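# Move one bottle from the cabinet onto the bench

## Task

Take exactly one bottle out of the cabinet and set it upright on the bench, leaving the remaining two bottles inside the cabinet.

## Robot and tools

Robot: two UR12e-type arms, left_arm and right_arm, each on its own carriage on a single floor track, each with a Robotiq 140 mm gripper whose fingers can fold. left_rail carries left_arm and is always on the +y side; right_rail carries right_arm. These names do not match image sides.

Scene frame: fixed to the table, with the table top at z = 0, +z up, +x the way the arms face, +y to their left. The track runs along y at x = 0, y = 0 is its middle, and the table starts at x = 0.17 m. Each arm base sits at x = 0, y = its carriage position_m, z = 0.04. Gripper frame: fingers point along +z and close along y. end_effector_position is the point between closed pads; fingertips reach roughly 33 mm past it (9 mm when fully open). A camera block sticks out about 10 cm toward the gripper's +x.

execute_actions(actions, cameras): actions is a list holding one action or none. An empty list returns state plus all images. An action can have "rows" (1 to 15 rows, one per 1/30 s step), "steps" (1 to 450, default 15, at least the row count), "until", and rail commands. Every row is one list of 18 numbers in [-1, 1] covering both arms: left_arm shoulder pan, shoulder lift, elbow, wrist 1, wrist 2, wrist 3, gripper position, force_limit, speed, then the same nine for right_arm. The six joint numbers are scaled offsets from the Joint targets as they stood when the call began, not from the previous row. 1.0 equals 1.481 rad for pan and lift, and 2.222 rad for the other joints. Repeating an offset in a new call moves the joint further. Gripper position is absolute: +1 is fully open (140 mm), about -0.8 is pads touching, and -1 closes until blocked. force_limit -1 to +1 gives roughly 14 to 58 N. speed -1 to +1 gives roughly 30 to 250 mm/s, and faster closes grip harder. Sending 0 is a real command, so repeat your last gripper numbers to leave a gripper unchanged. After the rows, each arm keeps heading to its last row's target.

Rails: {"left_rail": {"position_m": x}} sets an absolute carriage place in metres (left -0.8 to 1.5, right -1.5 to 0.8). You can also set speed_m_s (0.01 to 1) and acceleration_factor (0.1 to 1), or send {"stop": true}. Follow with {"steps": n, "until": {"left_rail": {"position_status": ["!=", "moving"]}}}. Keep the carriages at least 0.78 m apart. Let a carriage arrive before aiming its gripper at a scene point. Statuses: done, moving, contact_stop, time_out, stopped, stopped_with_arm, stopped_for_other_arm, stopped_for_other_carriage. position_answer is taken or not_taken.

move(target, speed, blend, stop_force, zero, blocking, cameras): target is one 18-number row, laid out and scaled as above, or a list of up to 15 such rows. All offsets count from the current Joint targets, not from the previous target. speed is rad/s for the joint with the farthest to go (0.01 to 3.14, default 0.5). blend is a corner radius in rad. stop_force (4 to 120 N) ends an arm's path when it feels contact; use it with slow speed when approaching surfaces, but leave it out when moving away from a contact. The result line "move:" reads done, off_target, moving, held or fault, plus limits=held if a step was withheld. With blocking=false, call wait or stop before sending more rows.

wait(seconds 0 to 10); stop() brakes a running move; zoom_image(camera, region [x0,y0,x1,y1] pixels, at most 504 square); zero_wrist_force(arm); read_manual; finished_scene(scene) ends the scene and cannot be undone.

Results: Joint positions, velocities and targets are given per arm as rail (m) then six joints (rad). Also end_effector_position (m) and quat wxyz in the scene frame, joint torques, and Wrist force/torque in the gripper's axes. object_status: 0 moving, 1 blocked while opening, 2 blocked while closing (a grip, so check it after closing), 3 reached its position or pads met. position_measured is in counts: 3 is open, 139 is about 60 mm, 230 is pads together. Also watch for "joint command not followed" (clearance check), "joint sent to its limit", MOTOR HOT, and fault lines.

Cameras: cam_high, cam_low, cam_front, cam_side, cam_left_wrist, cam_right_wrist.

Avoid: dropping the bottle, knocking the other two over, or letting anything leave the table. Avoid hard hits on the cabinet. Keep the arms from pressing on each other, since that can fail the scene. Keep net force below about 150 N, which triggers a force fault, and stay under the joint torque limits: wrist joints only about 38 to 40 N m. Grip with the pad tips, because grips near the palm can slip. Do not release the bottle while it is still moving. Faults freeze an arm for 10 s.

Each tool is called after "Call:" as name(argument=value, ...), one argument or row to a line, values as JSON.

## Session

Call:
execute_actions(
  actions=[],
)

Scene clock: 0.00 s.
left_arm: end_effector_position=(+0.3563, +1.0862, +0.5790) position_measured=3 object_status=3 end_effector_quat_wxyz=(+0.000, +0.000, +1.000, +0.000) | right_arm: end_effector_position=(+0.3563, -0.9986, +0.5790) position_measured=3 object_status=3 end_effector_quat_wxyz=(+0.000, +0.000, +1.000, +0.000)
Joint positions: left_arm=[1.008 -0.281 -2.157 1.821 -1.235 -1.571 -0.28] | right_arm=[-1.077 -0.28 -2.157 1.821 -1.235 -1.571 -0.28]
Joint velocities: within noise
Joint torques (N m): no reading
Wrist force (N): no reading
Wrist torque (N m): no reading
Wrist force, peak (N): no reading
Joint targets: left_arm=[1.008 -0.281 -2.157 1.821 -1.235 -1.571 -0.280] | right_arm=[-1.077 -0.280 -2.157 1.821 -1.235 -1.571 -0.280]
Tool commands: left_gripper/position=+1.0 left_gripper/force_limit=+1.0 left_gripper/speed=+1.0 right_gripper/position=+1.0 right_gripper/force_limit=+1.0 right_gripper/speed=+1.0
left_rail: position_m=1.008 position_status=done
right_rail: position_m=-1.077 position_status=done

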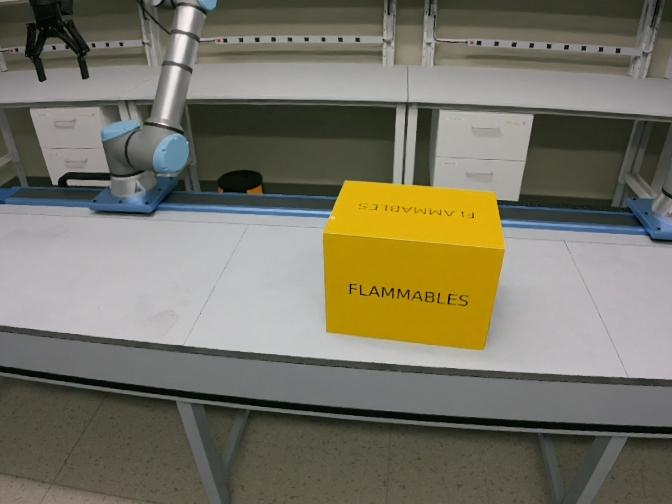

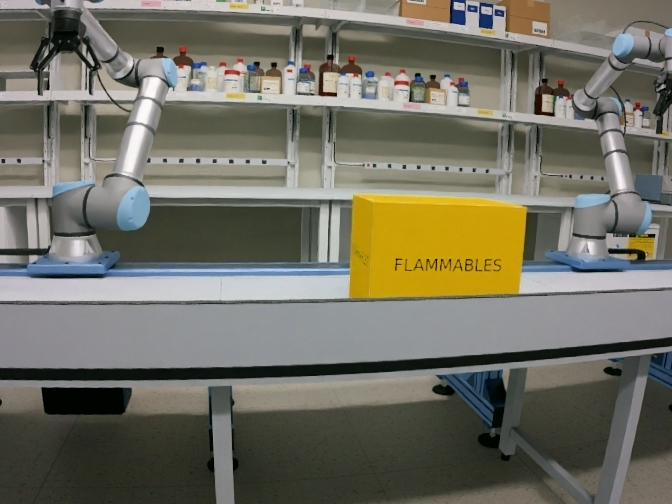

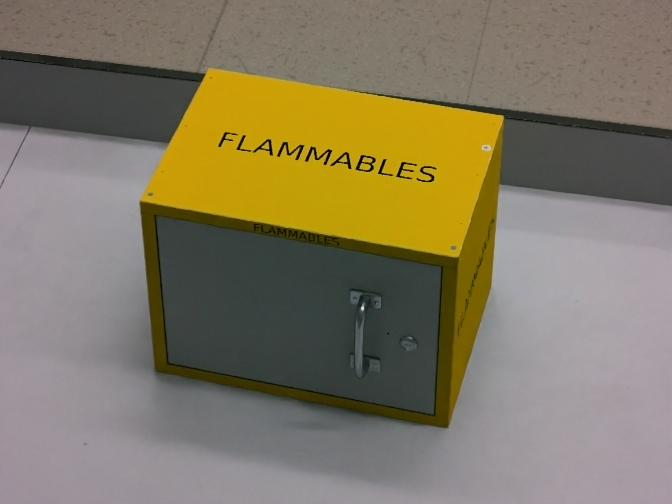

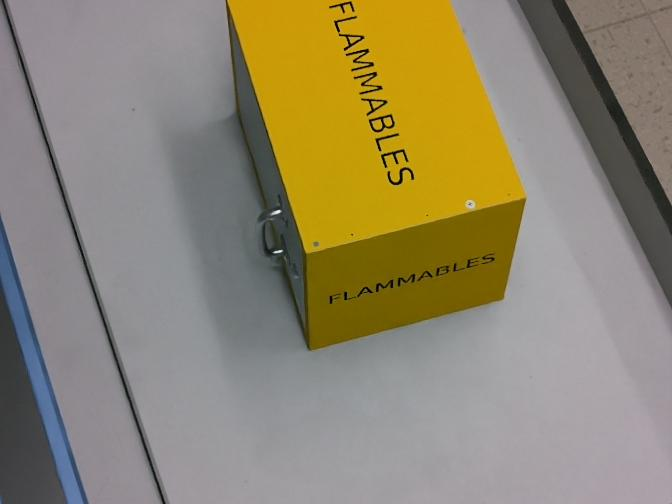

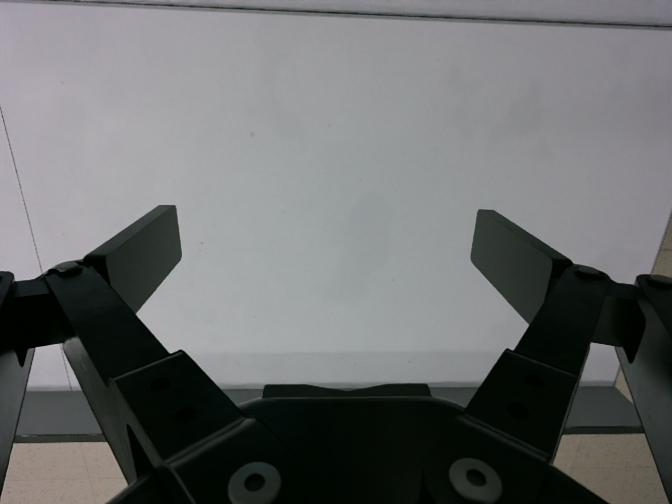

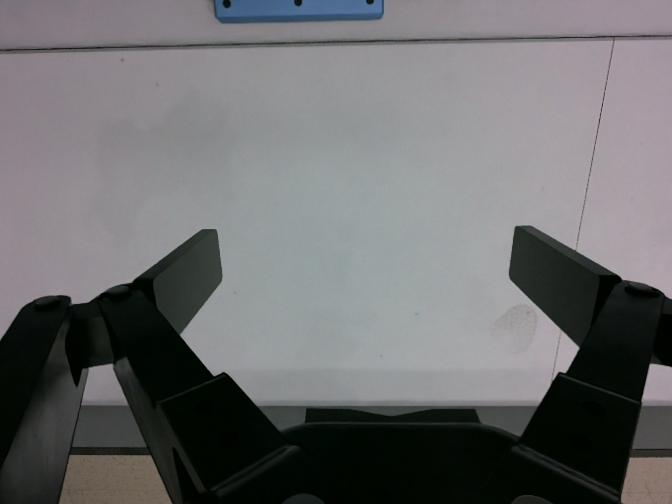

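Call:
zoom_image(
  camera="cam_front",
  region=[280, 220, 520, 440],
)

Call:
zoom_image(
  camera="cam_side",
  region=[200, 160, 380, 360],
)

Scaled by 2.100 from the camera's 672x504 image, which has a finer 960x720 frame.

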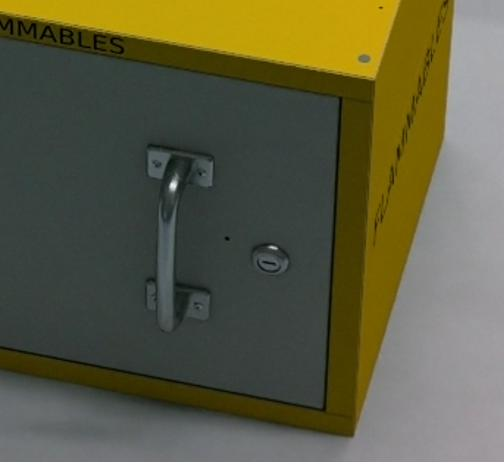

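Scaled by 2.520 from the camera's 672x504 image, which has a finer 960x720 frame.

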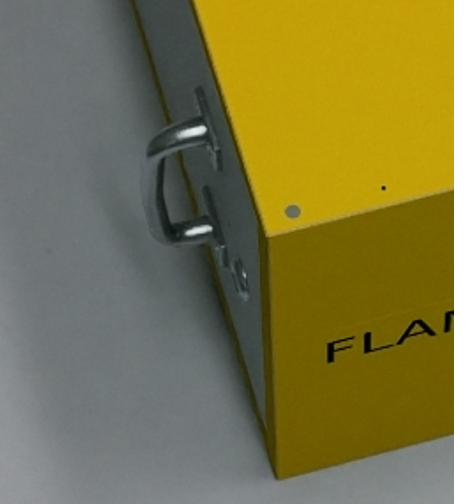

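Call:
execute_actions(
  actions=[
    {"left_rail": {"position_m": 0.88}, "right_rail": {"position_m": -0.65}, "steps": 3},
  ],
)

Call:
move(
  target=[-0.9919, 0.8055, -0.2628, 0.4329, 0.6539, 0.126, 0.0, -0.5, 0.0, 0, 0, 0, 0, 0, 0, 1, 1, 1],
  speed=0.8,
)

Scene clock: 23.67 s.
left_arm: end_effector_position=(+0.3563, +0.9586, +0.5790) position_measured=3 object_status=3 end_effector_quat_wxyz=(+0.000, +0.000, +1.000, +0.000) | right_arm: end_effector_position=(+0.3563, -0.5714, +0.5790) position_measured=3 object_status=3 end_effector_quat_wxyz=(+0.000, +0.000, +1.000, +0.000)
Joint positions: left_arm=[0.88 -0.281 -2.157 1.821 -1.235 -1.571 -0.28] | right_arm=[-0.65 -0.28 -2.157 1.821 -1.235 -1.571 -0.28]
Joint torques (N m): left_arm=[0.54 5.32 -44.76 -5.12 -0.18 -0.5] | right_arm=[1.3 3.11 -54.16 -4.91 -0.56 0.21]
Wrist force (N): left_arm=[-0.3 0.6 -0.4] | right_arm=[-0.1 0.1 0.1]
Wrist torque (N m): left_arm=[0.12 0.06 0.00] | right_arm=[0.02 0.03 0.00]
Wrist force, peak (N): left_arm=[-0.2 2.5 -0.3] | right_arm=[-0.1 -2.1 0.0]
Joint targets: left_arm=[0.880 -0.281 -2.157 1.821 -1.235 -1.571 -0.280] | right_arm=[-0.650 -0.280 -2.157 1.821 -1.235 -1.571 -0.280]
Tool commands: left_gripper/position=+1.0 left_gripper/force_limit=+1.0 left_gripper/speed=+1.0 right_gripper/position=+1.0 right_gripper/force_limit=+1.0 right_gripper/speed=+1.0
left_rail: position_m=0.880 position_status=done
right_rail: position_m=-0.650 position_status=done

Scene clock: 26.17 s.
left_arm: end_effector_position=(+0.3513, -0.0572, +0.4498) position_measured=129 object_status=3 end_effector_quat_wxyz=(+0.022, +0.707, -0.021, +0.707) | right_arm: end_effector_position=(+0.3563, -0.5714, +0.5790) position_measured=3 object_status=3 end_effector_quat_wxyz=(+0.000, +0.000, +1.000, +0.000)
Joint positions: left_arm=[0.88 -1.75 -0.964 1.237 -0.273 -0.118 -0.001] | right_arm=[-0.65 -0.28 -2.157 1.821 -1.235 -1.571 -0.28]
Joint torques (N m): left_arm=[-5.69 -92.66 -50.41 3.33 1.66 1.69] | right_arm=[-1.07 5.17 -53.29 -4.68 -0.61 0.25]
Wrist force (N): left_arm=[1.4 -0.1 -0.4] | right_arm=[0.3 0.2 0.0]
Wrist torque (N m): left_arm=[-0.08 -0.52 -0.50] | right_arm=[0.05 -0.08 0.01]
Wrist force, peak (N): left_arm=[-2.8 3.9 -7.8] | right_arm=[-0.4 0.2 0.5]
Joint targets: left_arm=[0.880 -1.750 -0.964 1.237 -0.273 -0.118 -0.001] | right_arm=[-0.650 -0.280 -2.157 1.821 -1.235 -1.571 -0.280]
left_rail: position_m=0.880 position_status=done
right_rail: position_m=-0.650 position_status=done
move: done

Call:
move(
  target=[-0.0594, 0.1569, 0.0794, -0.1839, -0.0398, 0.0005, 0.0, -0.5, 0.0, 0, 0, 0, 0, 0, 0, 1, 1, 1],
  speed=0.5,
  cameras=["cam_front", "cam_side", "cam_left_wrist"],
)

Scene clock: 28.20 s.
left_arm: end_effector_position=(+0.2706, -0.0544, +0.1498) position_measured=129 object_status=3 end_effector_quat_wxyz=(+0.021, +0.707, -0.022, +0.707) | right_arm: end_effector_position=(+0.3563, -0.5714, +0.5790) position_measured=3 object_status=3 end_effector_quat_wxyz=(+0.000, +0.000, +1.000, +0.000)
Joint positions: left_arm=[0.88 -1.838 -0.731 1.413 -0.682 -0.206 0.001] | right_arm=[-0.65 -0.28 -2.157 1.821 -1.235 -1.571 -0.28]
Joint torques (N m): left_arm=[-11.1 -98.41 -24.07 -3.28 -2.25 1.49] | right_arm=[2.03 6.32 -54.01 -4.55 -0.65 0.03]
Wrist force (N): left_arm=[0.6 -0.2 -0.4] | right_arm=[0.0 -0.2 -0.1]
Wrist torque (N m): left_arm=[-0.24 -0.33 -0.49] | right_arm=[-0.04 0.01 0.00]
Wrist force, peak (N): left_arm=[5.0 -1.6 0.5] | right_arm=[-0.4 -0.1 -0.6]
Joint targets: left_arm=[0.880 -1.838 -0.731 1.413 -0.682 -0.206 0.001] | right_arm=[-0.650 -0.280 -2.157 1.821 -1.235 -1.571 -0.280]
left_rail: position_m=0.880 position_status=done
right_rail: position_m=-0.650 position_status=done
move: done
camera_calibration:
cam_left_wrist: T_world_to_cam=[[-0.108068, -0.993452, 0.037076, -0.03459], [-0.360743, 0.0044346, -0.932655, 0.230079], [0.926383, -0.114165, -0.35886, -0.0216307], [0, 0, 0, 1]] pos_world=[0.0992999, -0.0378533, 0.208105]
Images, in order (width x height): cam_front 672x504, cam_side 672x504, cam_left_wrist 672x504.

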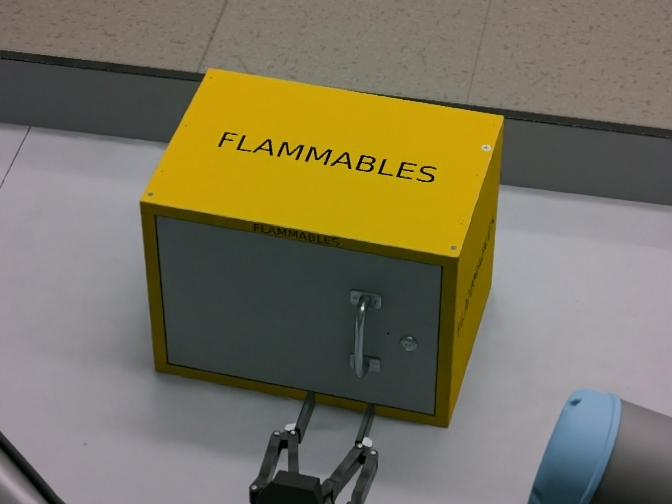

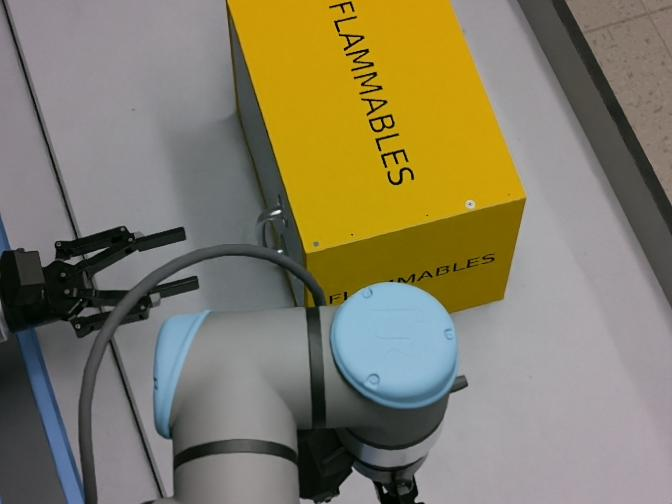

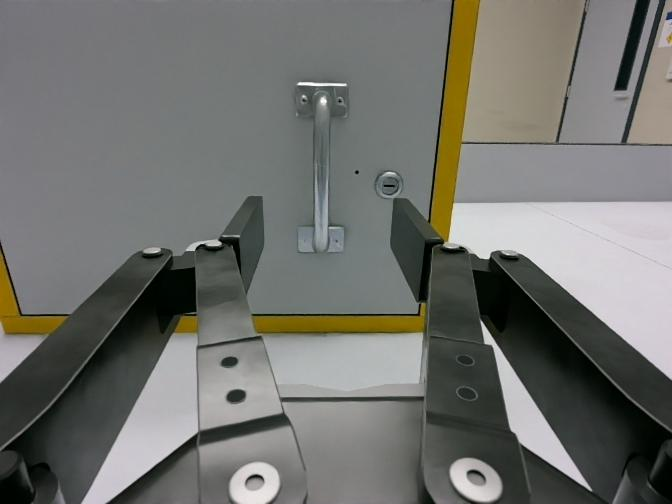

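Call:
move(
  target=[0.0755, 0.0033, -0.0048, 0.0026, 0.0503, -0.0005, 0.0, -0.5, 0.0, 0, 0, 0, 0, 0, 0, 1, 1, 1],
  speed=0.12,
  stop_force=20,
  cameras=["cam_side", "cam_front", "cam_left_wrist"],
)

Scene clock: 33.17 s.
left_arm: end_effector_position=(+0.3723, -0.0604, +0.1500) position_measured=129 object_status=3 end_effector_quat_wxyz=(+0.021, +0.707, -0.021, +0.707) | right_arm: end_effector_position=(+0.3563, -0.5714, +0.5790) position_measured=3 object_status=3 end_effector_quat_wxyz=(+0.000, +0.000, +1.000, +0.000)
Joint positions: left_arm=[0.88 -1.726 -0.726 1.403 -0.676 -0.095 -0.001] | right_arm=[-0.65 -0.28 -2.157 1.821 -1.235 -1.571 -0.28]
Joint torques (N m): left_arm=[12.04 -97.33 -42.37 1.63 1.72 -1.98] | right_arm=[2.14 4.12 -54.48 -4.38 -0.63 -0.14]
Wrist force (N): left_arm=[0.2 0.0 -0.6] | right_arm=[0.1 -0.2 0.2]
Wrist torque (N m): left_arm=[-0.14 -0.22 -0.49] | right_arm=[-0.03 -0.03 0.00]
Wrist force, peak (N): left_arm=[0.1 -0.2 -2.4] | right_arm=[0.0 0.6 0.4]
Joint targets: left_arm=[0.880 -1.726 -0.726 1.403 -0.676 -0.095 -0.001] | right_arm=[-0.650 -0.280 -2.157 1.821 -1.235 -1.571 -0.280]
left_rail: position_m=0.880 position_status=done
right_rail: position_m=-0.650 position_status=done
move: done
camera_calibration:
cam_left_wrist: T_world_to_cam=[[-0.108079, -0.99341, 0.038162, -0.0297817], [-0.360876, 0.00343552, -0.932608, 0.266989], [0.92633, -0.114567, -0.358869, -0.116555], [0, 0, 0, 1]] pos_world=[0.2011, -0.0438561, 0.208304]
Images, in order (width x height): cam_front 672x504, cam_side 672x504, cam_left_wrist 672x504.

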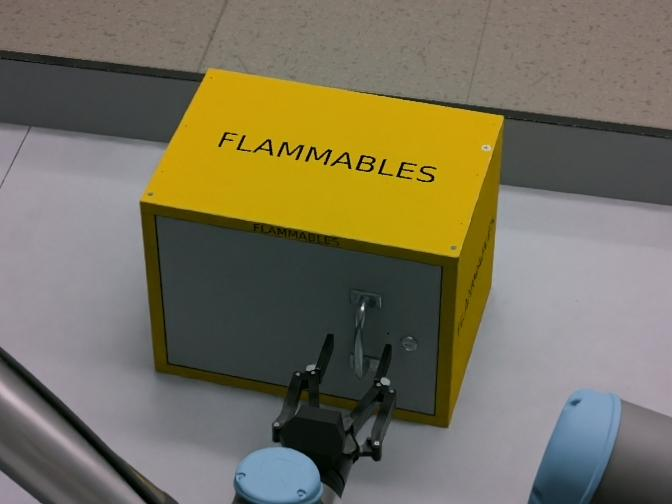

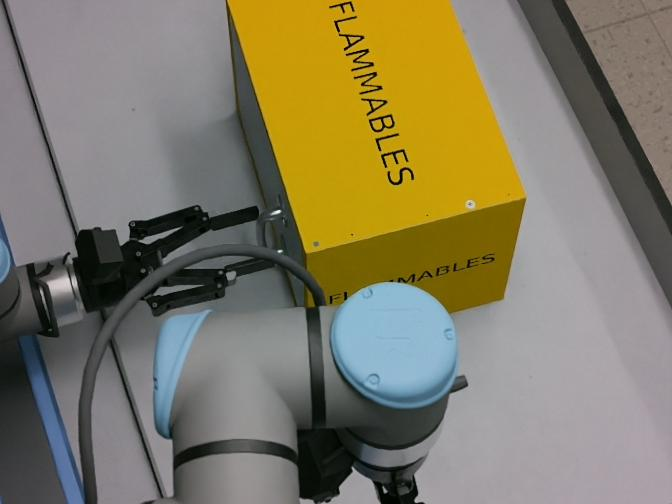

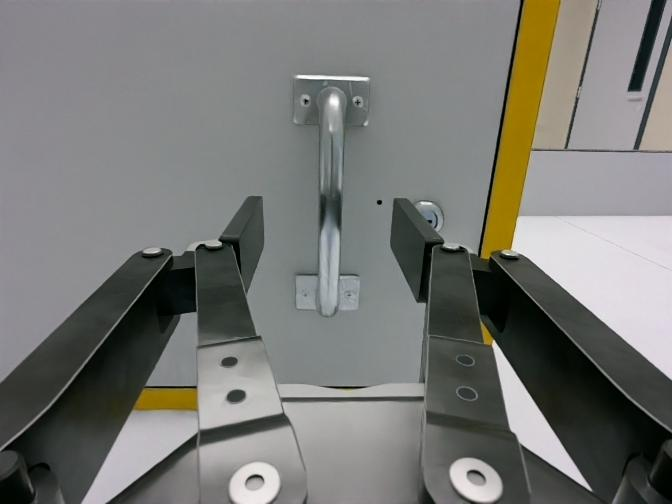

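Call:
execute_actions(
  actions=[
    {"rows": [[0,0,0,0,0,0,-1,0,-1, 0,0,0,0,0,0,1,1,1]], "steps": 75},
  ],
)

Scene clock: 36.23 s.
left_arm: end_effector_position=(+0.3723, -0.0604, +0.1500) position_measured=214 object_status=2 end_effector_quat_wxyz=(+0.021, +0.707, -0.021, +0.707) | right_arm: end_effector_position=(+0.3563, -0.5714, +0.5790) position_measured=3 object_status=3 end_effector_quat_wxyz=(+0.000, +0.000, +1.000, +0.000)
Joint positions: left_arm=[0.88 -1.726 -0.726 1.403 -0.676 -0.095 -0.001] | right_arm=[-0.65 -0.28 -2.157 1.821 -1.235 -1.571 -0.28]
Joint torques (N m): left_arm=[11.73 -98.83 -36.32 1.58 -1.51 -1.74] | right_arm=[2.08 4.53 -54.37 -4.66 -0.1 0.2]
Wrist force (N): left_arm=[0.3 -1.5 -5.8] | right_arm=[-0.1 0.0 0.2]
Wrist torque (N m): left_arm=[-0.01 -0.24 -0.44] | right_arm=[-0.01 0.02 0.00]
Wrist force, peak (N): left_arm=[0.7 -1.9 -6.2] | right_arm=[-0.4 -0.2 0.4]
Joint targets: left_arm=[0.880 -1.726 -0.726 1.403 -0.676 -0.095 -0.001] | right_arm=[-0.650 -0.280 -2.157 1.821 -1.235 -1.571 -0.280]
left_rail: position_m=0.880 position_status=done
right_rail: position_m=-0.650 position_status=done

Call:
move(
  target=[-0.0384, -0.0639, 0.0858, -0.0437, 0.0533, 0.0, -1, 0, -1, 0, 0, 0, 0, 0, 0, 1, 1, 1],
  speed=0.12,
  stop_force=60,
  cameras=["cam_front", "cam_left_wrist"],
)

Scene clock: 42.47 s.
left_arm: end_effector_position=(+0.3273, -0.0447, +0.1504) position_measured=214 object_status=2 end_effector_quat_wxyz=(+0.084, +0.702, -0.083, +0.702) | right_arm: end_effector_position=(+0.3563, -0.5714, +0.5790) position_measured=3 object_status=3 end_effector_quat_wxyz=(+0.000, +0.000, +1.000, +0.000)
Joint positions: left_arm=[0.88 -1.783 -0.821 1.593 -0.773 0.024 -0.001] | right_arm=[-0.65 -0.28 -2.157 1.821 -1.235 -1.571 -0.28]
Joint torques (N m): left_arm=[-7.86 -126.69 -28.56 -3.79 1.13 -1.88] | right_arm=[1.49 2.79 -53.27 -4.21 -1.24 0.12]
Wrist force (N): left_arm=[-16.4 1.7 1.3] | right_arm=[0.0 0.1 -0.2]
Wrist torque (N m): left_arm=[-0.12 -0.55 -0.81] | right_arm=[0.03 0.00 0.00]
Wrist force, peak (N): left_arm=[-16.5 1.8 1.2] | right_arm=[-0.1 0.2 0.6]
Joint targets: left_arm=[0.880 -1.783 -0.821 1.593 -0.773 0.024 -0.001] | right_arm=[-0.650 -0.280 -2.157 1.821 -1.235 -1.571 -0.280]
left_rail: position_m=0.880 position_status=done
right_rail: position_m=-0.650 position_status=done
move: done
camera_calibration:
cam_left_wrist: T_world_to_cam=[[-0.279621, -0.959306, 0.0392846, 0.0385022], [-0.354943, 0.0652684, -0.932607, 0.251808], [0.892092, -0.27472, -0.358749, -0.0689104], [0, 0, 0, 1]] pos_world=[0.161618, 0.00156919, 0.208604]
Images, in order (width x height): cam_front 672x504, cam_left_wrist 672x504.

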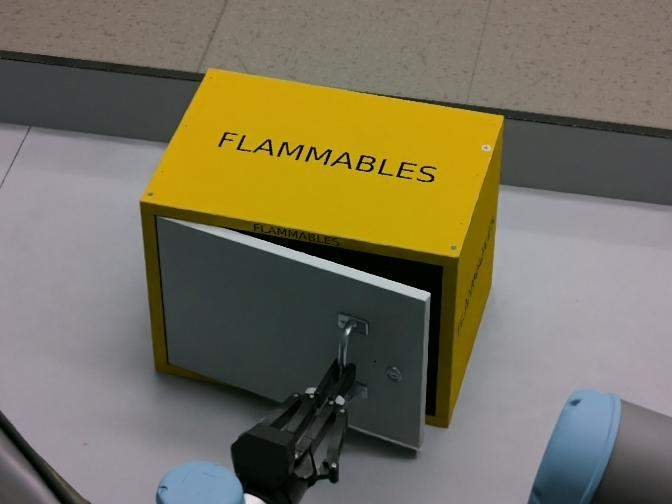

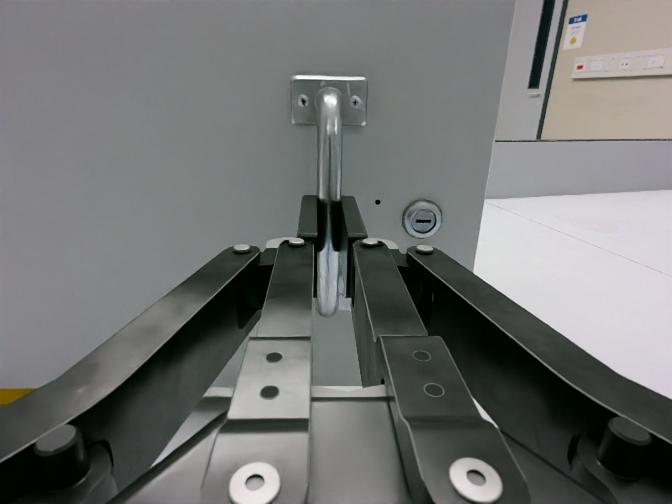

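Call:
move(
  target=[
    [-0.0506, -0.0919, 0.1239, -0.0623, 0.0838, 0.0, -1, 0, -1, 0, 0, 0, 0, 0, 0, 1, 1, 1],
    [-0.0871, -0.1795, 0.2408, -0.1206, 0.1773, 0.0, -1, 0, -1, 0, 0, 0, 0, 0, 0, 1, 1, 1],
    [-0.0958, -0.2609, 0.3475, -0.1732, 0.2893, 0.0, -1, 0, -1, 0, 0, 0, 0, 0, 0, 1, 1, 1],
  ],
  speed=0.27,
  blend=[0.05, 0.05, 0],
  stop_force=60,
  cameras=["cam_front", "cam_left_wrist", "cam_right_wrist"],
)

Scene clock: 47.20 s.
left_arm: end_effector_position=(+0.1865, +0.1100, +0.1499) position_measured=214 object_status=2 end_effector_quat_wxyz=(+0.346, +0.617, -0.345, +0.617) | right_arm: end_effector_position=(+0.3563, -0.5714, +0.5790) position_measured=3 object_status=3 end_effector_quat_wxyz=(+0.000, +0.000, +1.000, +0.000)
Joint positions: left_arm=[0.88 -1.925 -1.207 2.366 -1.158 0.667 -0.001] | right_arm=[-0.65 -0.28 -2.157 1.821 -1.235 -1.571 -0.28]
Joint torques (N m): left_arm=[-10.32 -55.63 -3.44 -2.3 1.31 -1.97] | right_arm=[-0.39 3.98 -55.4 -4.47 -1.08 0.12]
Wrist force (N): left_arm=[15.2 1.1 1.0] | right_arm=[-0.1 0.1 0.2]
Wrist torque (N m): left_arm=[-0.24 -0.06 -0.45] | right_arm=[0.03 0.02 0.00]
Wrist force, peak (N): left_arm=[-20.4 1.7 0.8] | right_arm=[-0.2 -0.2 0.9]
Joint targets: left_arm=[0.880 -1.925 -1.207 2.366 -1.158 0.667 -0.001] | right_arm=[-0.650 -0.280 -2.157 1.821 -1.235 -1.571 -0.280]
left_rail: position_m=0.880 position_status=done
right_rail: position_m=-0.650 position_status=done
move: done
camera_calibration:
cam_left_wrist: T_world_to_cam=[[-0.875755, -0.481214, 0.0385485, 0.206208], [-0.204513, 0.297486, -0.932564, 0.137783], [0.437296, -0.824582, -0.35894, 0.244503], [0, 0, 0, 1]] pos_world=[0.101846, 0.259855, 0.208304]
cam_right_wrist: T_world_to_cam=[[0.00942205, 0.999278, -0.0368196, 0.609202], [0.944764, 0.00316779, 0.327736, -0.524728], [0.327615, -0.0378738, -0.944052, 0.587545], [0, 0, 0, 1]] pos_world=[0.297516, -0.584847, 0.749075]
Images, in order (width x height): cam_front 672x504, cam_left_wrist 672x504, cam_right_wrist 672x504.

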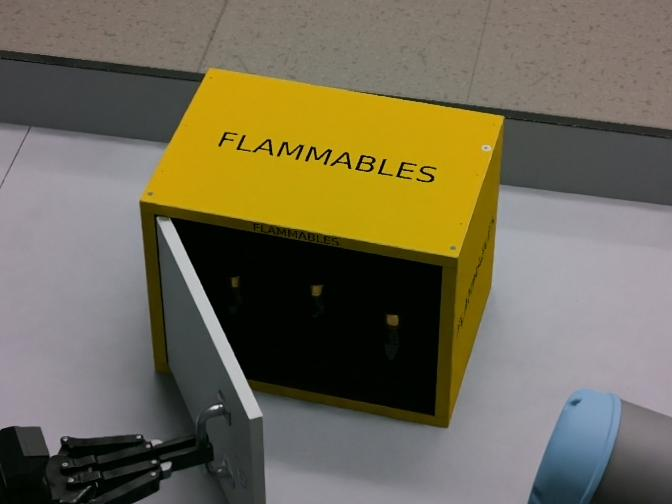

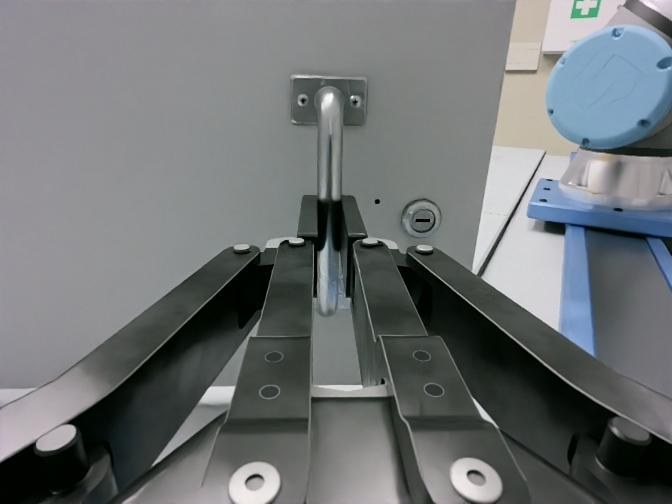

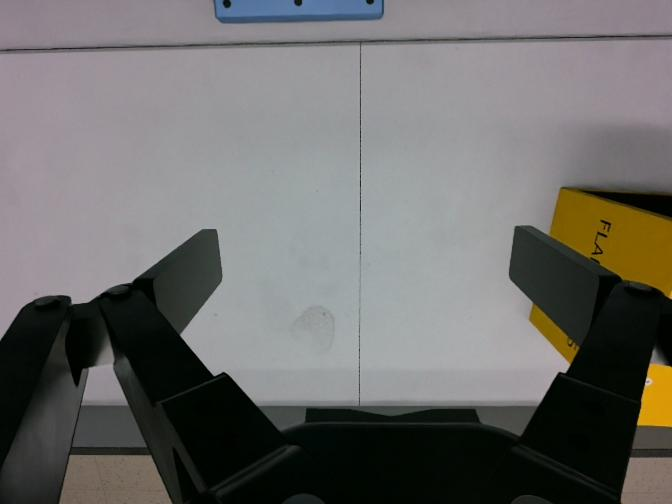

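Call:
move(
  target=[
    [0.0150,-0.0367,0.0467,-0.0227,0.0688,0.0,-1,0,-1,0,0,0,0,0,0,1,1,1],
    [0.0510,-0.0681,0.0865,-0.0416,0.1518,0.0,-1,0,-1,0,0,0,0,0,0,1,1,1],
    [0.1167,-0.0916,0.1158,-0.0552,0.2545,0.0,-1,0,-1,0,0,0,0,0,0,1,1,1],
    [0.2178,-0.1034,0.1303,-0.0618,0.3807,0.0,-1,0,-1,0,0,0,0,0,0,1,1,1],
    [0.3025,-0.1033,0.1302,-0.0617,0.4765,0.0,-1,0,-1,0,0,0,0,0,0,1,1,1],
    [0.3949,-0.0967,0.1221,-0.0581,0.5773,0.0,-1,0,-1,0,0,0,0,0,0,1,1,1],
  ],
  speed=0.45,
  blend=[0.04,0.04,0.04,0.04,0.04,0],
  stop_force=60,
  cameras=["cam_front", "cam_side", "cam_high"],
)

Scene clock: 54.30 s.
left_arm: end_effector_position=(+0.1868, +0.2964, +0.1505) position_measured=214 object_status=2 end_effector_quat_wxyz=(+0.536, +0.462, -0.535, +0.462) | right_arm: end_effector_position=(+0.3563, -0.5714, +0.5790) position_measured=3 object_status=3 end_effector_quat_wxyz=(+0.000, +0.000, +1.000, +0.000)
Joint positions: left_arm=[0.88 -1.34 -1.351 2.637 -1.287 1.949 -0.001] | right_arm=[-0.65 -0.28 -2.157 1.821 -1.235 -1.571 -0.28]
Joint torques (N m): left_arm=[11.06 -21.22 -21.81 1.68 1.28 -1.86] | right_arm=[1.49 2.72 -54.66 -4.33 -1.1 0.18]
Wrist force (N): left_arm=[5.4 2.0 1.4] | right_arm=[0.3 0.1 0.1]
Wrist torque (N m): left_arm=[-0.03 -0.55 -0.10] | right_arm=[0.02 -0.06 0.00]
Wrist force, peak (N): left_arm=[12.1 21.8 -1.4] | right_arm=[-0.1 -0.7 0.2]
Joint targets: left_arm=[0.880 -1.340 -1.351 2.637 -1.287 1.949 -0.001] | right_arm=[-0.650 -0.280 -2.157 1.821 -1.235 -1.571 -0.280]
left_rail: position_m=0.880 position_status=done
right_rail: position_m=-0.650 position_status=done
move: done
Images, in order (width x height): cam_high 672x504, cam_front 672x504, cam_side 672x504.

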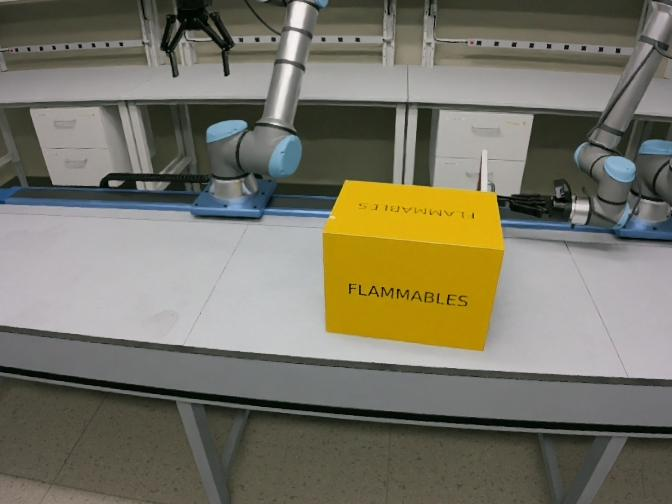

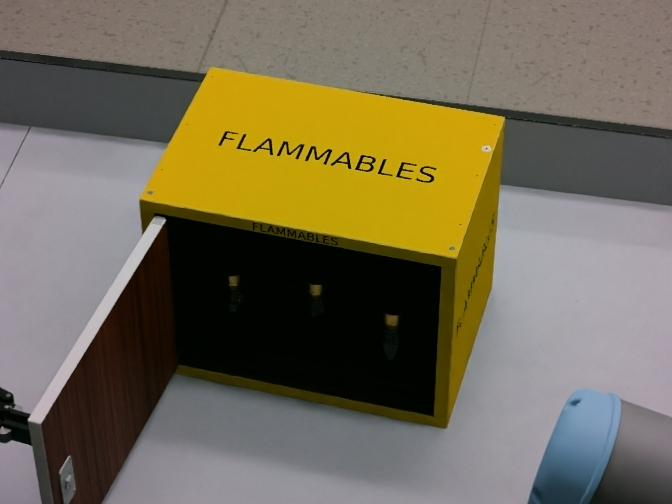

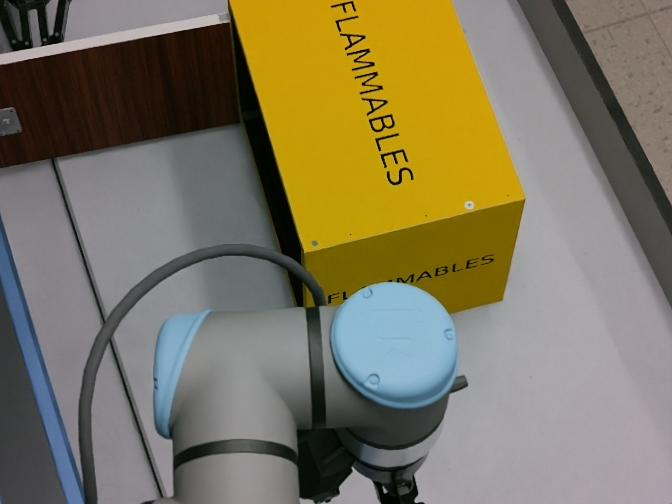

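Call:
zoom_image(
  camera="cam_front",
  region=[170, 220, 450, 430],
)

Scaled by 1.800 from the camera's 672x504 image, which has a finer 960x720 frame.

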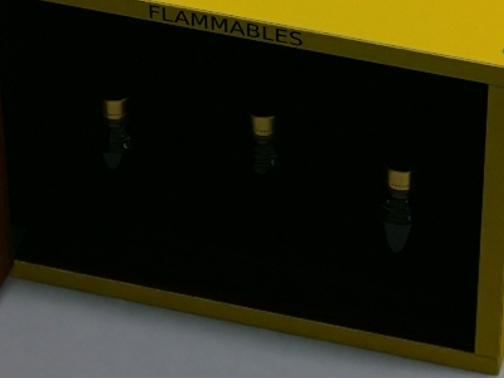

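Call:
execute_actions(
  actions=[
    {"right_rail": {"position_m": -0.85}, "steps": 3},
  ],
)

Call:
move(
  target=[0,0,0,0,0,0,-1,0,-1, -0.6365,0.3761,-0.8195,-0.2543,0.4370,0.1260,1,1,1],
  speed=1.2,
)

Call:
move(
  target=[0,0,0,0,0,0,-1,0,-1, 0,-0.4081,-0.7987,-0.2269,0.4267,0,1,1,1],
  speed=0.9,
  cameras=["cam_right_wrist", "cam_front", "cam_side"],
)

Scene clock: 67.30 s.
left_arm: end_effector_position=(+0.1868, +0.2964, +0.1505) position_measured=214 object_status=2 end_effector_quat_wxyz=(+0.536, +0.462, -0.535, +0.462) | right_arm: end_effector_position=(+0.3563, -0.7714, +0.5790) position_measured=3 object_status=3 end_effector_quat_wxyz=(+0.000, +0.000, +1.000, +0.000)
Joint positions: left_arm=[0.88 -1.34 -1.351 2.637 -1.287 1.949 -0.001] | right_arm=[-0.85 -0.28 -2.157 1.821 -1.235 -1.571 -0.28]
Joint torques (N m): left_arm=[12.14 -20.92 -20.4 1.31 1.16 -1.57] | right_arm=[2.01 5.32 -54.45 -4.58 -1.3 0.04]
Wrist force (N): left_arm=[4.8 1.8 0.8] | right_arm=[0.2 0.1 0.1]
Wrist torque (N m): left_arm=[-0.06 -0.47 -0.10] | right_arm=[0.04 -0.04 -0.01]
Wrist force, peak (N): left_arm=[5.6 2.3 1.2] | right_arm=[0.0 2.1 0.1]
Joint targets: left_arm=[0.880 -1.340 -1.351 2.637 -1.287 1.949 -0.001] | right_arm=[-0.850 -0.280 -2.157 1.821 -1.235 -1.571 -0.280]
Tool commands: left_gripper/position=-1.0 left_gripper/force_limit=+0.0 left_gripper/speed=-1.0 right_gripper/position=+1.0 right_gripper/force_limit=+1.0 right_gripper/speed=+1.0
left_rail: position_m=0.880 position_status=done
right_rail: position_m=-0.850 position_status=done

Scene clock: 69.57 s.
left_arm: end_effector_position=(+0.1868, +0.2964, +0.1505) position_measured=214 object_status=2 end_effector_quat_wxyz=(+0.536, +0.462, -0.535, +0.462) | right_arm: end_effector_position=(+0.4693, -0.8089, +1.5694) position_measured=3 object_status=3 end_effector_quat_wxyz=(+0.737, +0.007, +0.654, -0.169)
Joint positions: left_arm=[0.88 -1.34 -1.351 2.637 -1.287 1.949 -0.001] | right_arm=[-0.85 -1.223 -1.6 0 -1.8 -0.6 -0.001]
Joint torques (N m): left_arm=[11.88 -23.54 -21.38 1.45 1.19 -1.81] | right_arm=[-14.13 24.83 -9.31 -3.13 2.47 2.37]
Wrist force (N): left_arm=[5.0 2.1 0.8] | right_arm=[-0.7 0.0 0.4]
Wrist torque (N m): left_arm=[0.02 -0.53 -0.10] | right_arm=[0.03 0.49 0.22]
Wrist force, peak (N): left_arm=[5.5 2.5 0.7] | right_arm=[2.0 1.1 4.7]
Joint targets: left_arm=[0.880 -1.340 -1.351 2.637 -1.287 1.949 -0.001] | right_arm=[-0.850 -1.223 -1.600 0.000 -1.800 -0.600 -0.001]
left_rail: position_m=0.880 position_status=done
right_rail: position_m=-0.850 position_status=done
move: done

Scene clock: 72.23 s.
left_arm: end_effector_position=(+0.1868, +0.2964, +0.1505) position_measured=214 object_status=2 end_effector_quat_wxyz=(+0.536, +0.462, -0.535, +0.462) | right_arm: end_effector_position=(+0.2505, -0.0901, +0.1702) position_measured=3 object_status=3 end_effector_quat_wxyz=(+0.000, +0.707, +0.000, +0.707)
Joint positions: left_arm=[0.88 -1.34 -1.351 2.637 -1.287 1.949 -0.001] | right_arm=[-0.85 -1.223 -2.204 -1.774 -2.304 0.348 -0.001]
Joint torques (N m): left_arm=[15.02 -24.12 -20.53 1.65 1.13 -1.53] | right_arm=[9.24 75.46 20.56 -3.4 2.67 0.55]
Wrist force (N): left_arm=[5.0 2.0 1.1] | right_arm=[0.6 1.4 0.4]
Wrist torque (N m): left_arm=[-0.02 -0.52 -0.10] | right_arm=[0.46 -0.17 -0.05]
Wrist force, peak (N): left_arm=[5.8 2.2 1.3] | right_arm=[1.7 -8.0 5.0]
Joint targets: left_arm=[0.880 -1.340 -1.351 2.637 -1.287 1.949 -0.001] | right_arm=[-0.850 -1.223 -2.204 -1.775 -2.304 0.348 -0.001]
left_rail: position_m=0.880 position_status=done
right_rail: position_m=-0.850 position_status=done
move: done
camera_calibration:
cam_right_wrist: T_world_to_cam=[[0.0360293, -0.999308, -0.009266, -0.0772767], [-0.327741, -0.00305624, -0.944763, 0.242461], [0.94408, 0.037076, -0.327624, 0.00192679], [0, 0, 0, 1]] pos_world=[0.0804296, -0.0765537, 0.228983]
Images, in order (width x height): cam_front 672x504, cam_side 672x504, cam_right_wrist 672x504.

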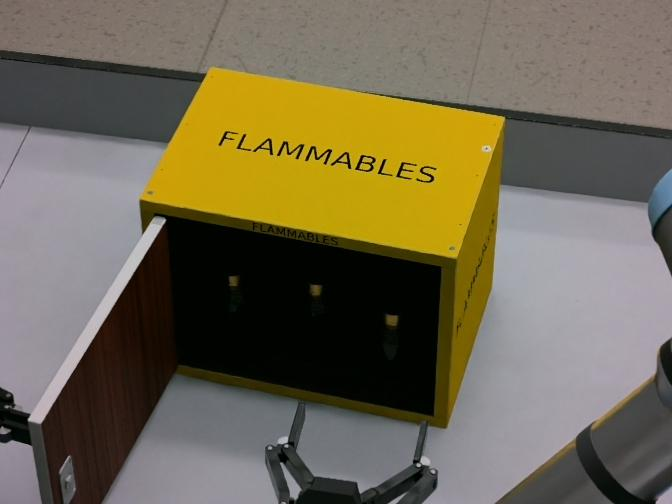

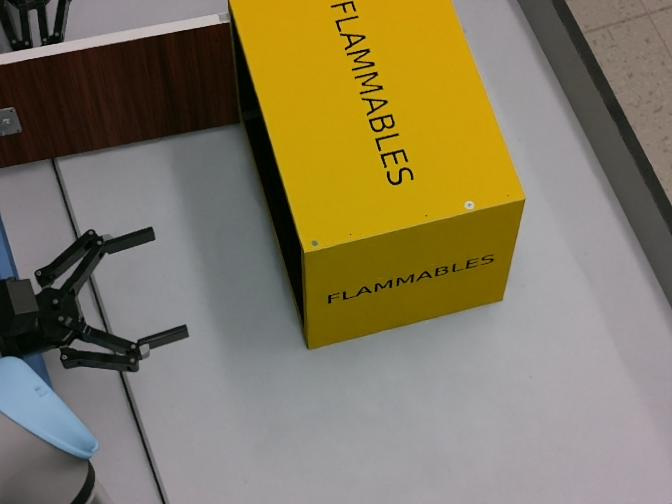

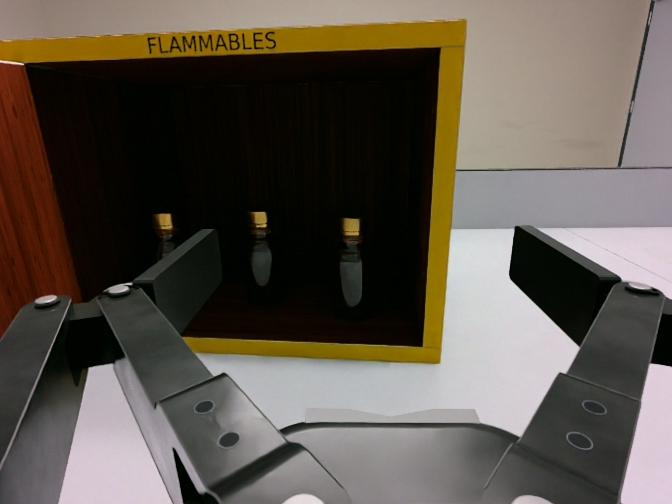

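Call:
zoom_image(
  camera="cam_right_wrist",
  region=[120, 190, 460, 370],
)

Scaled by 1.482 from the camera's 672x504 image, which has a finer 960x720 frame.

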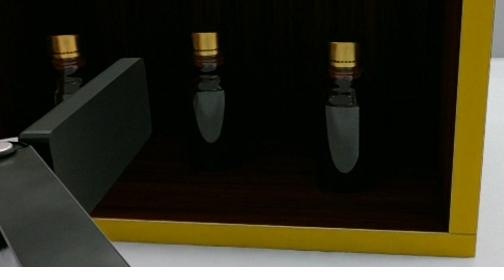

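Call:
move(
  target=[
    [0,0,0,0,0,0,-1,0,-1, -0.0976,-0.1805,0.1445,-0.0243,-0.0359,0.0005,0.0,-1,0],
    [0,0,0,0,0,0,-1,0,-1, -0.1724,-0.1790,0.1423,-0.0231,-0.0857,0.0005,0.0,-1,0],
  ],
  speed=[0.4, 0.15],
  blend=[0.02, 0],
  cameras=["cam_right_wrist", "cam_front", "cam_side"],
)

Call:
zoom_image(
  camera="cam_right_wrist",
  region=[140, 80, 520, 365],
)

Scene clock: 86.63 s.
left_arm: end_effector_position=(+0.1868, +0.2964, +0.1505) position_measured=214 object_status=2 end_effector_quat_wxyz=(+0.536, +0.462, -0.535, +0.462) | right_arm: end_effector_position=(+0.4319, +0.0231, +0.0779) position_measured=129 object_status=3 end_effector_quat_wxyz=(+0.023, +0.707, -0.023, +0.707)
Joint positions: left_arm=[0.88 -1.34 -1.351 2.637 -1.287 1.949 -0.001] | right_arm=[-0.85 -1.479 -2.469 -1.458 -2.356 0.158 0.001]
Joint torques (N m): left_arm=[12.79 -23.74 -21.58 1.36 1.51 -1.45] | right_arm=[-17.05 129.99 23.62 0.94 -4.26 2.65]
Wrist force (N): left_arm=[5.2 2.4 1.0] | right_arm=[0.7 1.0 0.3]
Wrist torque (N m): left_arm=[0.09 -0.53 -0.10] | right_arm=[0.29 -0.25 -0.03]
Wrist force, peak (N): left_arm=[5.6 2.7 0.6] | right_arm=[1.9 2.7 -1.0]
Joint targets: left_arm=[0.880 -1.340 -1.351 2.637 -1.287 1.949 -0.001] | right_arm=[-0.850 -1.479 -2.469 -1.458 -2.356 0.158 0.001]
left_rail: position_m=0.880 position_status=done
right_rail: position_m=-0.850 position_status=done
move: done
camera_calibration:
cam_right_wrist: T_world_to_cam=[[-0.028983, -0.999532, -0.0097864, 0.056574], [-0.327131, 0.0187361, -0.944793, 0.214323], [0.944535, -0.0241815, -0.32752, -0.202609], [0, 0, 0, 1]] pos_world=[0.263123, 0.0476325, 0.136686]
Images, in order (width x height): cam_front 672x504, cam_side 672x504, cam_right_wrist 672x504.

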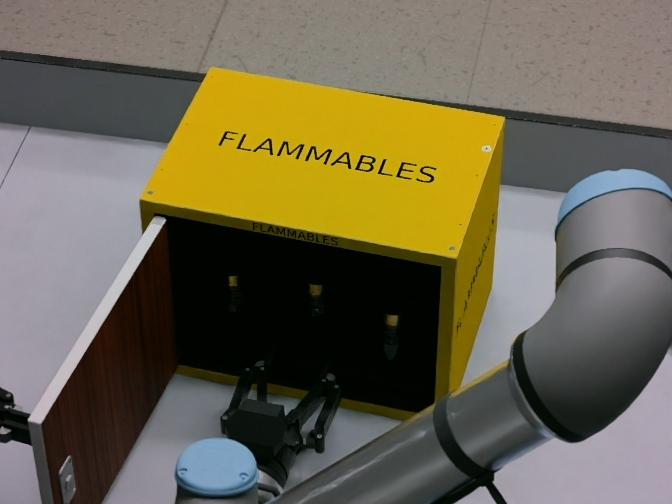

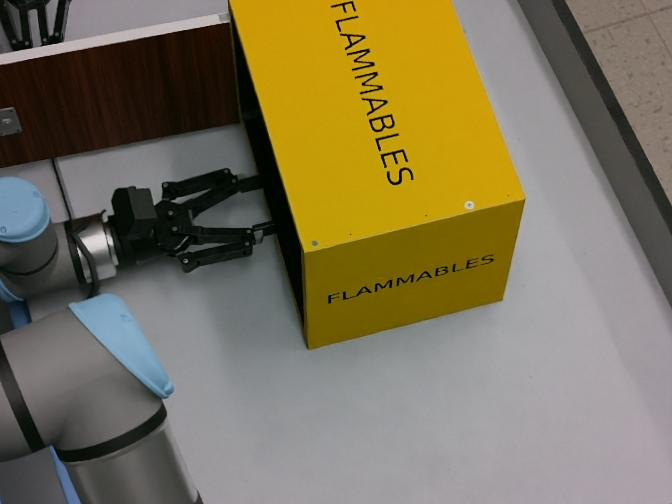

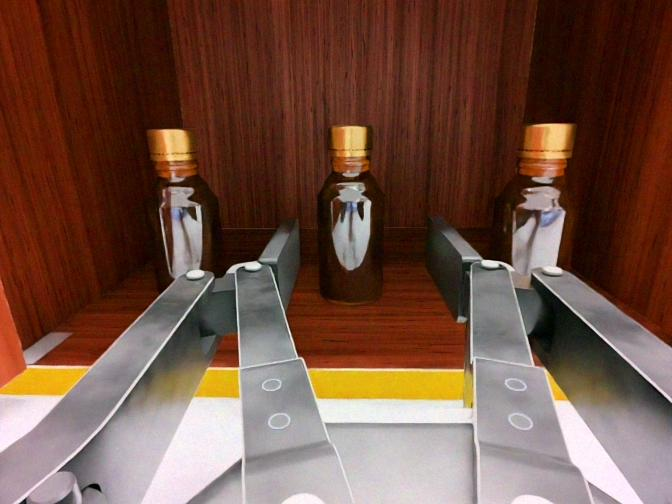

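Scaled by 1.326 from the camera's 672x504 image, which has a finer 960x720 frame.

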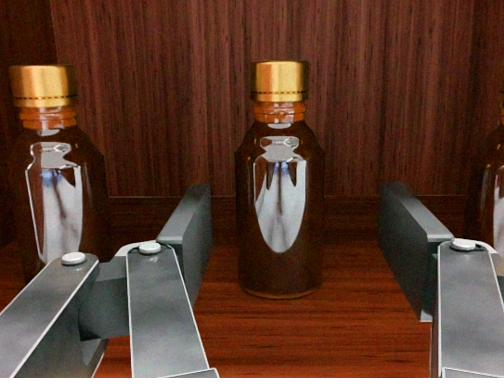

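Call:
move(
  target=[0,0,0,0,0,0,-1,0,-1, -0.0477,-0.0073,0.0102,-0.0054,-0.0323,-0.0005,0.0,-1,0],
  speed=0.08,
  stop_force=8,
  cameras=["cam_right_wrist"],
)

Call:
zoom_image(
  camera="cam_right_wrist",
  region=[180, 80, 520, 335],
)

Scene clock: 91.57 s.
left_arm: end_effector_position=(+0.1868, +0.2964, +0.1505) position_measured=214 object_status=2 end_effector_quat_wxyz=(+0.536, +0.462, -0.535, +0.462) | right_arm: end_effector_position=(+0.4949, +0.0235, +0.0775) position_measured=129 object_status=3 end_effector_quat_wxyz=(+0.023, +0.707, -0.023, +0.707)
Joint positions: left_arm=[0.88 -1.34 -1.351 2.637 -1.287 1.949 -0.001] | right_arm=[-0.85 -1.549 -2.48 -1.436 -2.368 0.086 -0.001]
Joint torques (N m): left_arm=[11.33 -23.31 -20.99 1.44 1.29 -1.4] | right_arm=[-14.93 95.88 45.88 -2.41 -4.14 -0.94]
Wrist force (N): left_arm=[5.0 2.5 0.9] | right_arm=[0.7 1.4 0.1]
Wrist torque (N m): left_arm=[0.11 -0.53 -0.10] | right_arm=[0.38 -0.28 -0.07]
Wrist force, peak (N): left_arm=[5.7 2.5 0.8] | right_arm=[0.1 1.7 -0.8]
Joint targets: left_arm=[0.880 -1.340 -1.351 2.637 -1.287 1.949 -0.001] | right_arm=[-0.850 -1.549 -2.480 -1.436 -2.368 0.086 -0.001]
left_rail: position_m=0.880 position_status=done
right_rail: position_m=-0.850 position_status=done
move: done
camera_calibration:
cam_right_wrist: T_world_to_cam=[[-0.0278442, -0.999575, -0.00858323, 0.0581579], [-0.327193, 0.0172272, -0.944801, 0.234601], [0.944547, -0.0234988, -0.327534, -0.262175], [0, 0, 0, 1]] pos_world=[0.326016, 0.0479309, 0.136279]
Images, in order (width x height): cam_right_wrist 672x504.

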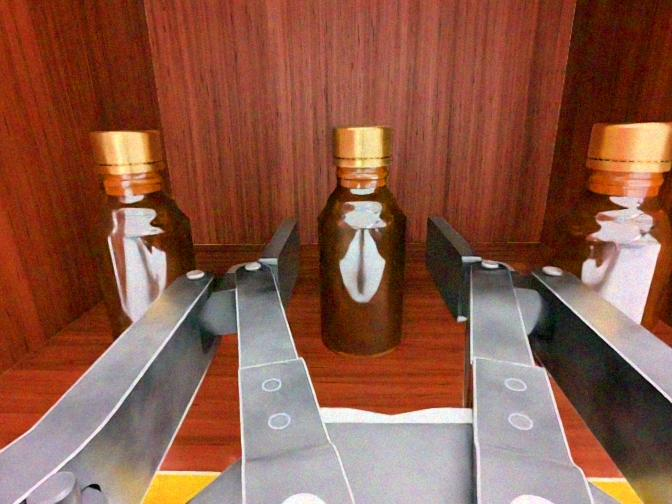

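Scaled by 1.482 from the camera's 672x504 image, which has a finer 960x720 frame.

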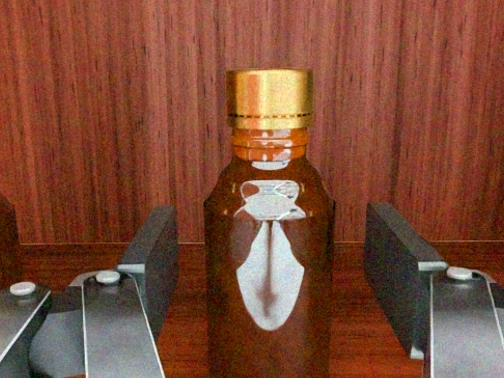

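Call:
move(
  target=[
    [0,0,0,0,0,0,-1,0,-1, -0.003,-0.0003,0.0007,-0.0003,-0.002,0,0.0,-1,0],
    [0,0,0,0,0,0,-1,0,-1, -0.003,-0.0003,0.0007,-0.0003,-0.002,0,-1,-0.3,-1],
  ],
  speed=0.05,
  cameras=["cam_right_wrist"],
)

Scene clock: 98.43 s.
left_arm: end_effector_position=(+0.1868, +0.2964, +0.1505) position_measured=214 object_status=2 end_effector_quat_wxyz=(+0.536, +0.462, -0.535, +0.462) | right_arm: end_effector_position=(+0.4988, +0.0235, +0.0778) position_measured=162 object_status=0 end_effector_quat_wxyz=(+0.023, +0.707, -0.023, +0.707)
Joint positions: left_arm=[0.88 -1.34 -1.351 2.637 -1.287 1.949 -0.001] | right_arm=[-0.85 -1.554 -2.481 -1.434 -2.368 0.082 -0.001]
Joint torques (N m): left_arm=[12 -24.94 -22.16 1.17 0.9 -1.6] | right_arm=[-14.35 99.07 45.33 -2.15 -3.39 -0.77]
Wrist force (N): left_arm=[4.9 2.1 1.1] | right_arm=[1.0 1.1 -0.7]
Wrist torque (N m): left_arm=[0.03 -0.48 -0.11] | right_arm=[0.36 -0.36 -0.02]
Wrist force, peak (N): left_arm=[5.4 2.8 1.1] | right_arm=[0.9 1.5 -0.3]
Joint targets: left_arm=[0.880 -1.340 -1.351 2.637 -1.287 1.949 -0.001] | right_arm=[-0.850 -1.554 -2.481 -1.434 -2.368 0.082 -0.001]
left_rail: position_m=0.880 position_status=done
right_rail: position_m=-0.850 position_status=done
move: done
camera_calibration:
cam_right_wrist: T_world_to_cam=[[-0.0278759, -0.999571, -0.00899395, 0.058339], [-0.327181, 0.0176255, -0.944797, 0.236172], [0.94455, -0.0233944, -0.327532, -0.26586], [0, 0, 0, 1]] pos_world=[0.330016, 0.0479316, 0.136582]
Images, in order (width x height): cam_right_wrist 672x504.

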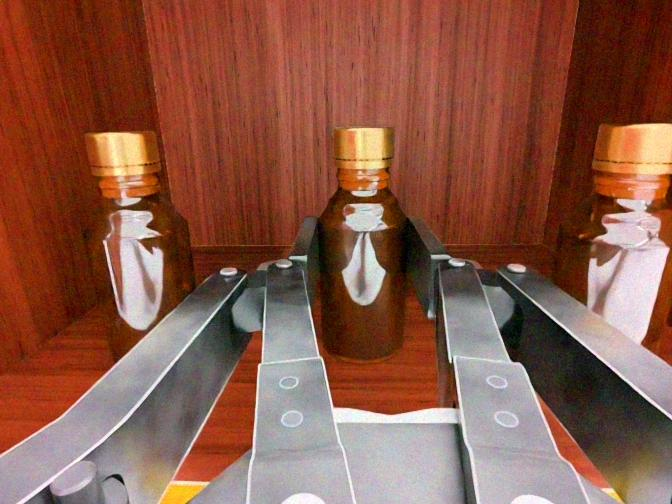

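Call:
wait(
  seconds=0.5,
)

Scene clock: 99.20 s.
left_arm: end_effector_position=(+0.1868, +0.2964, +0.1505) position_measured=214 object_status=2 end_effector_quat_wxyz=(+0.536, +0.462, -0.535, +0.462) | right_arm: end_effector_position=(+0.4988, +0.0235, +0.0778) position_measured=162 object_status=2 end_effector_quat_wxyz=(+0.023, +0.707, -0.023, +0.707)
Joint positions: left_arm=[0.88 -1.34 -1.351 2.637 -1.287 1.949 -0.001] | right_arm=[-0.85 -1.554 -2.481 -1.434 -2.368 0.082 -0.001]
Joint torques (N m): left_arm=[11.08 -25.79 -21.34 1.25 1.16 -1.71] | right_arm=[-15.95 94.95 42.95 -1.01 -0.72 -1.06]
Wrist force (N): left_arm=[5.1 1.7 1.1] | right_arm=[0.7 0.7 -0.9]
Wrist torque (N m): left_arm=[-0.06 -0.54 -0.10] | right_arm=[0.27 -0.29 -0.03]
Wrist force, peak (N): left_arm=[5.5 2.3 1.3] | right_arm=[1.1 1.0 -0.9]
Joint targets: left_arm=[0.880 -1.340 -1.351 2.637 -1.287 1.949 -0.001] | right_arm=[-0.850 -1.554 -2.481 -1.434 -2.368 0.082 -0.001]
Tool commands: left_gripper/position=-1.0 left_gripper/force_limit=+0.0 left_gripper/speed=-1.0 right_gripper/position=-1.0 right_gripper/force_limit=-0.3 right_gripper/speed=-1.0
left_rail: position_m=0.880 position_status=done
right_rail: position_m=-0.850 position_status=done
wait: 0.50 s; at rest from the start


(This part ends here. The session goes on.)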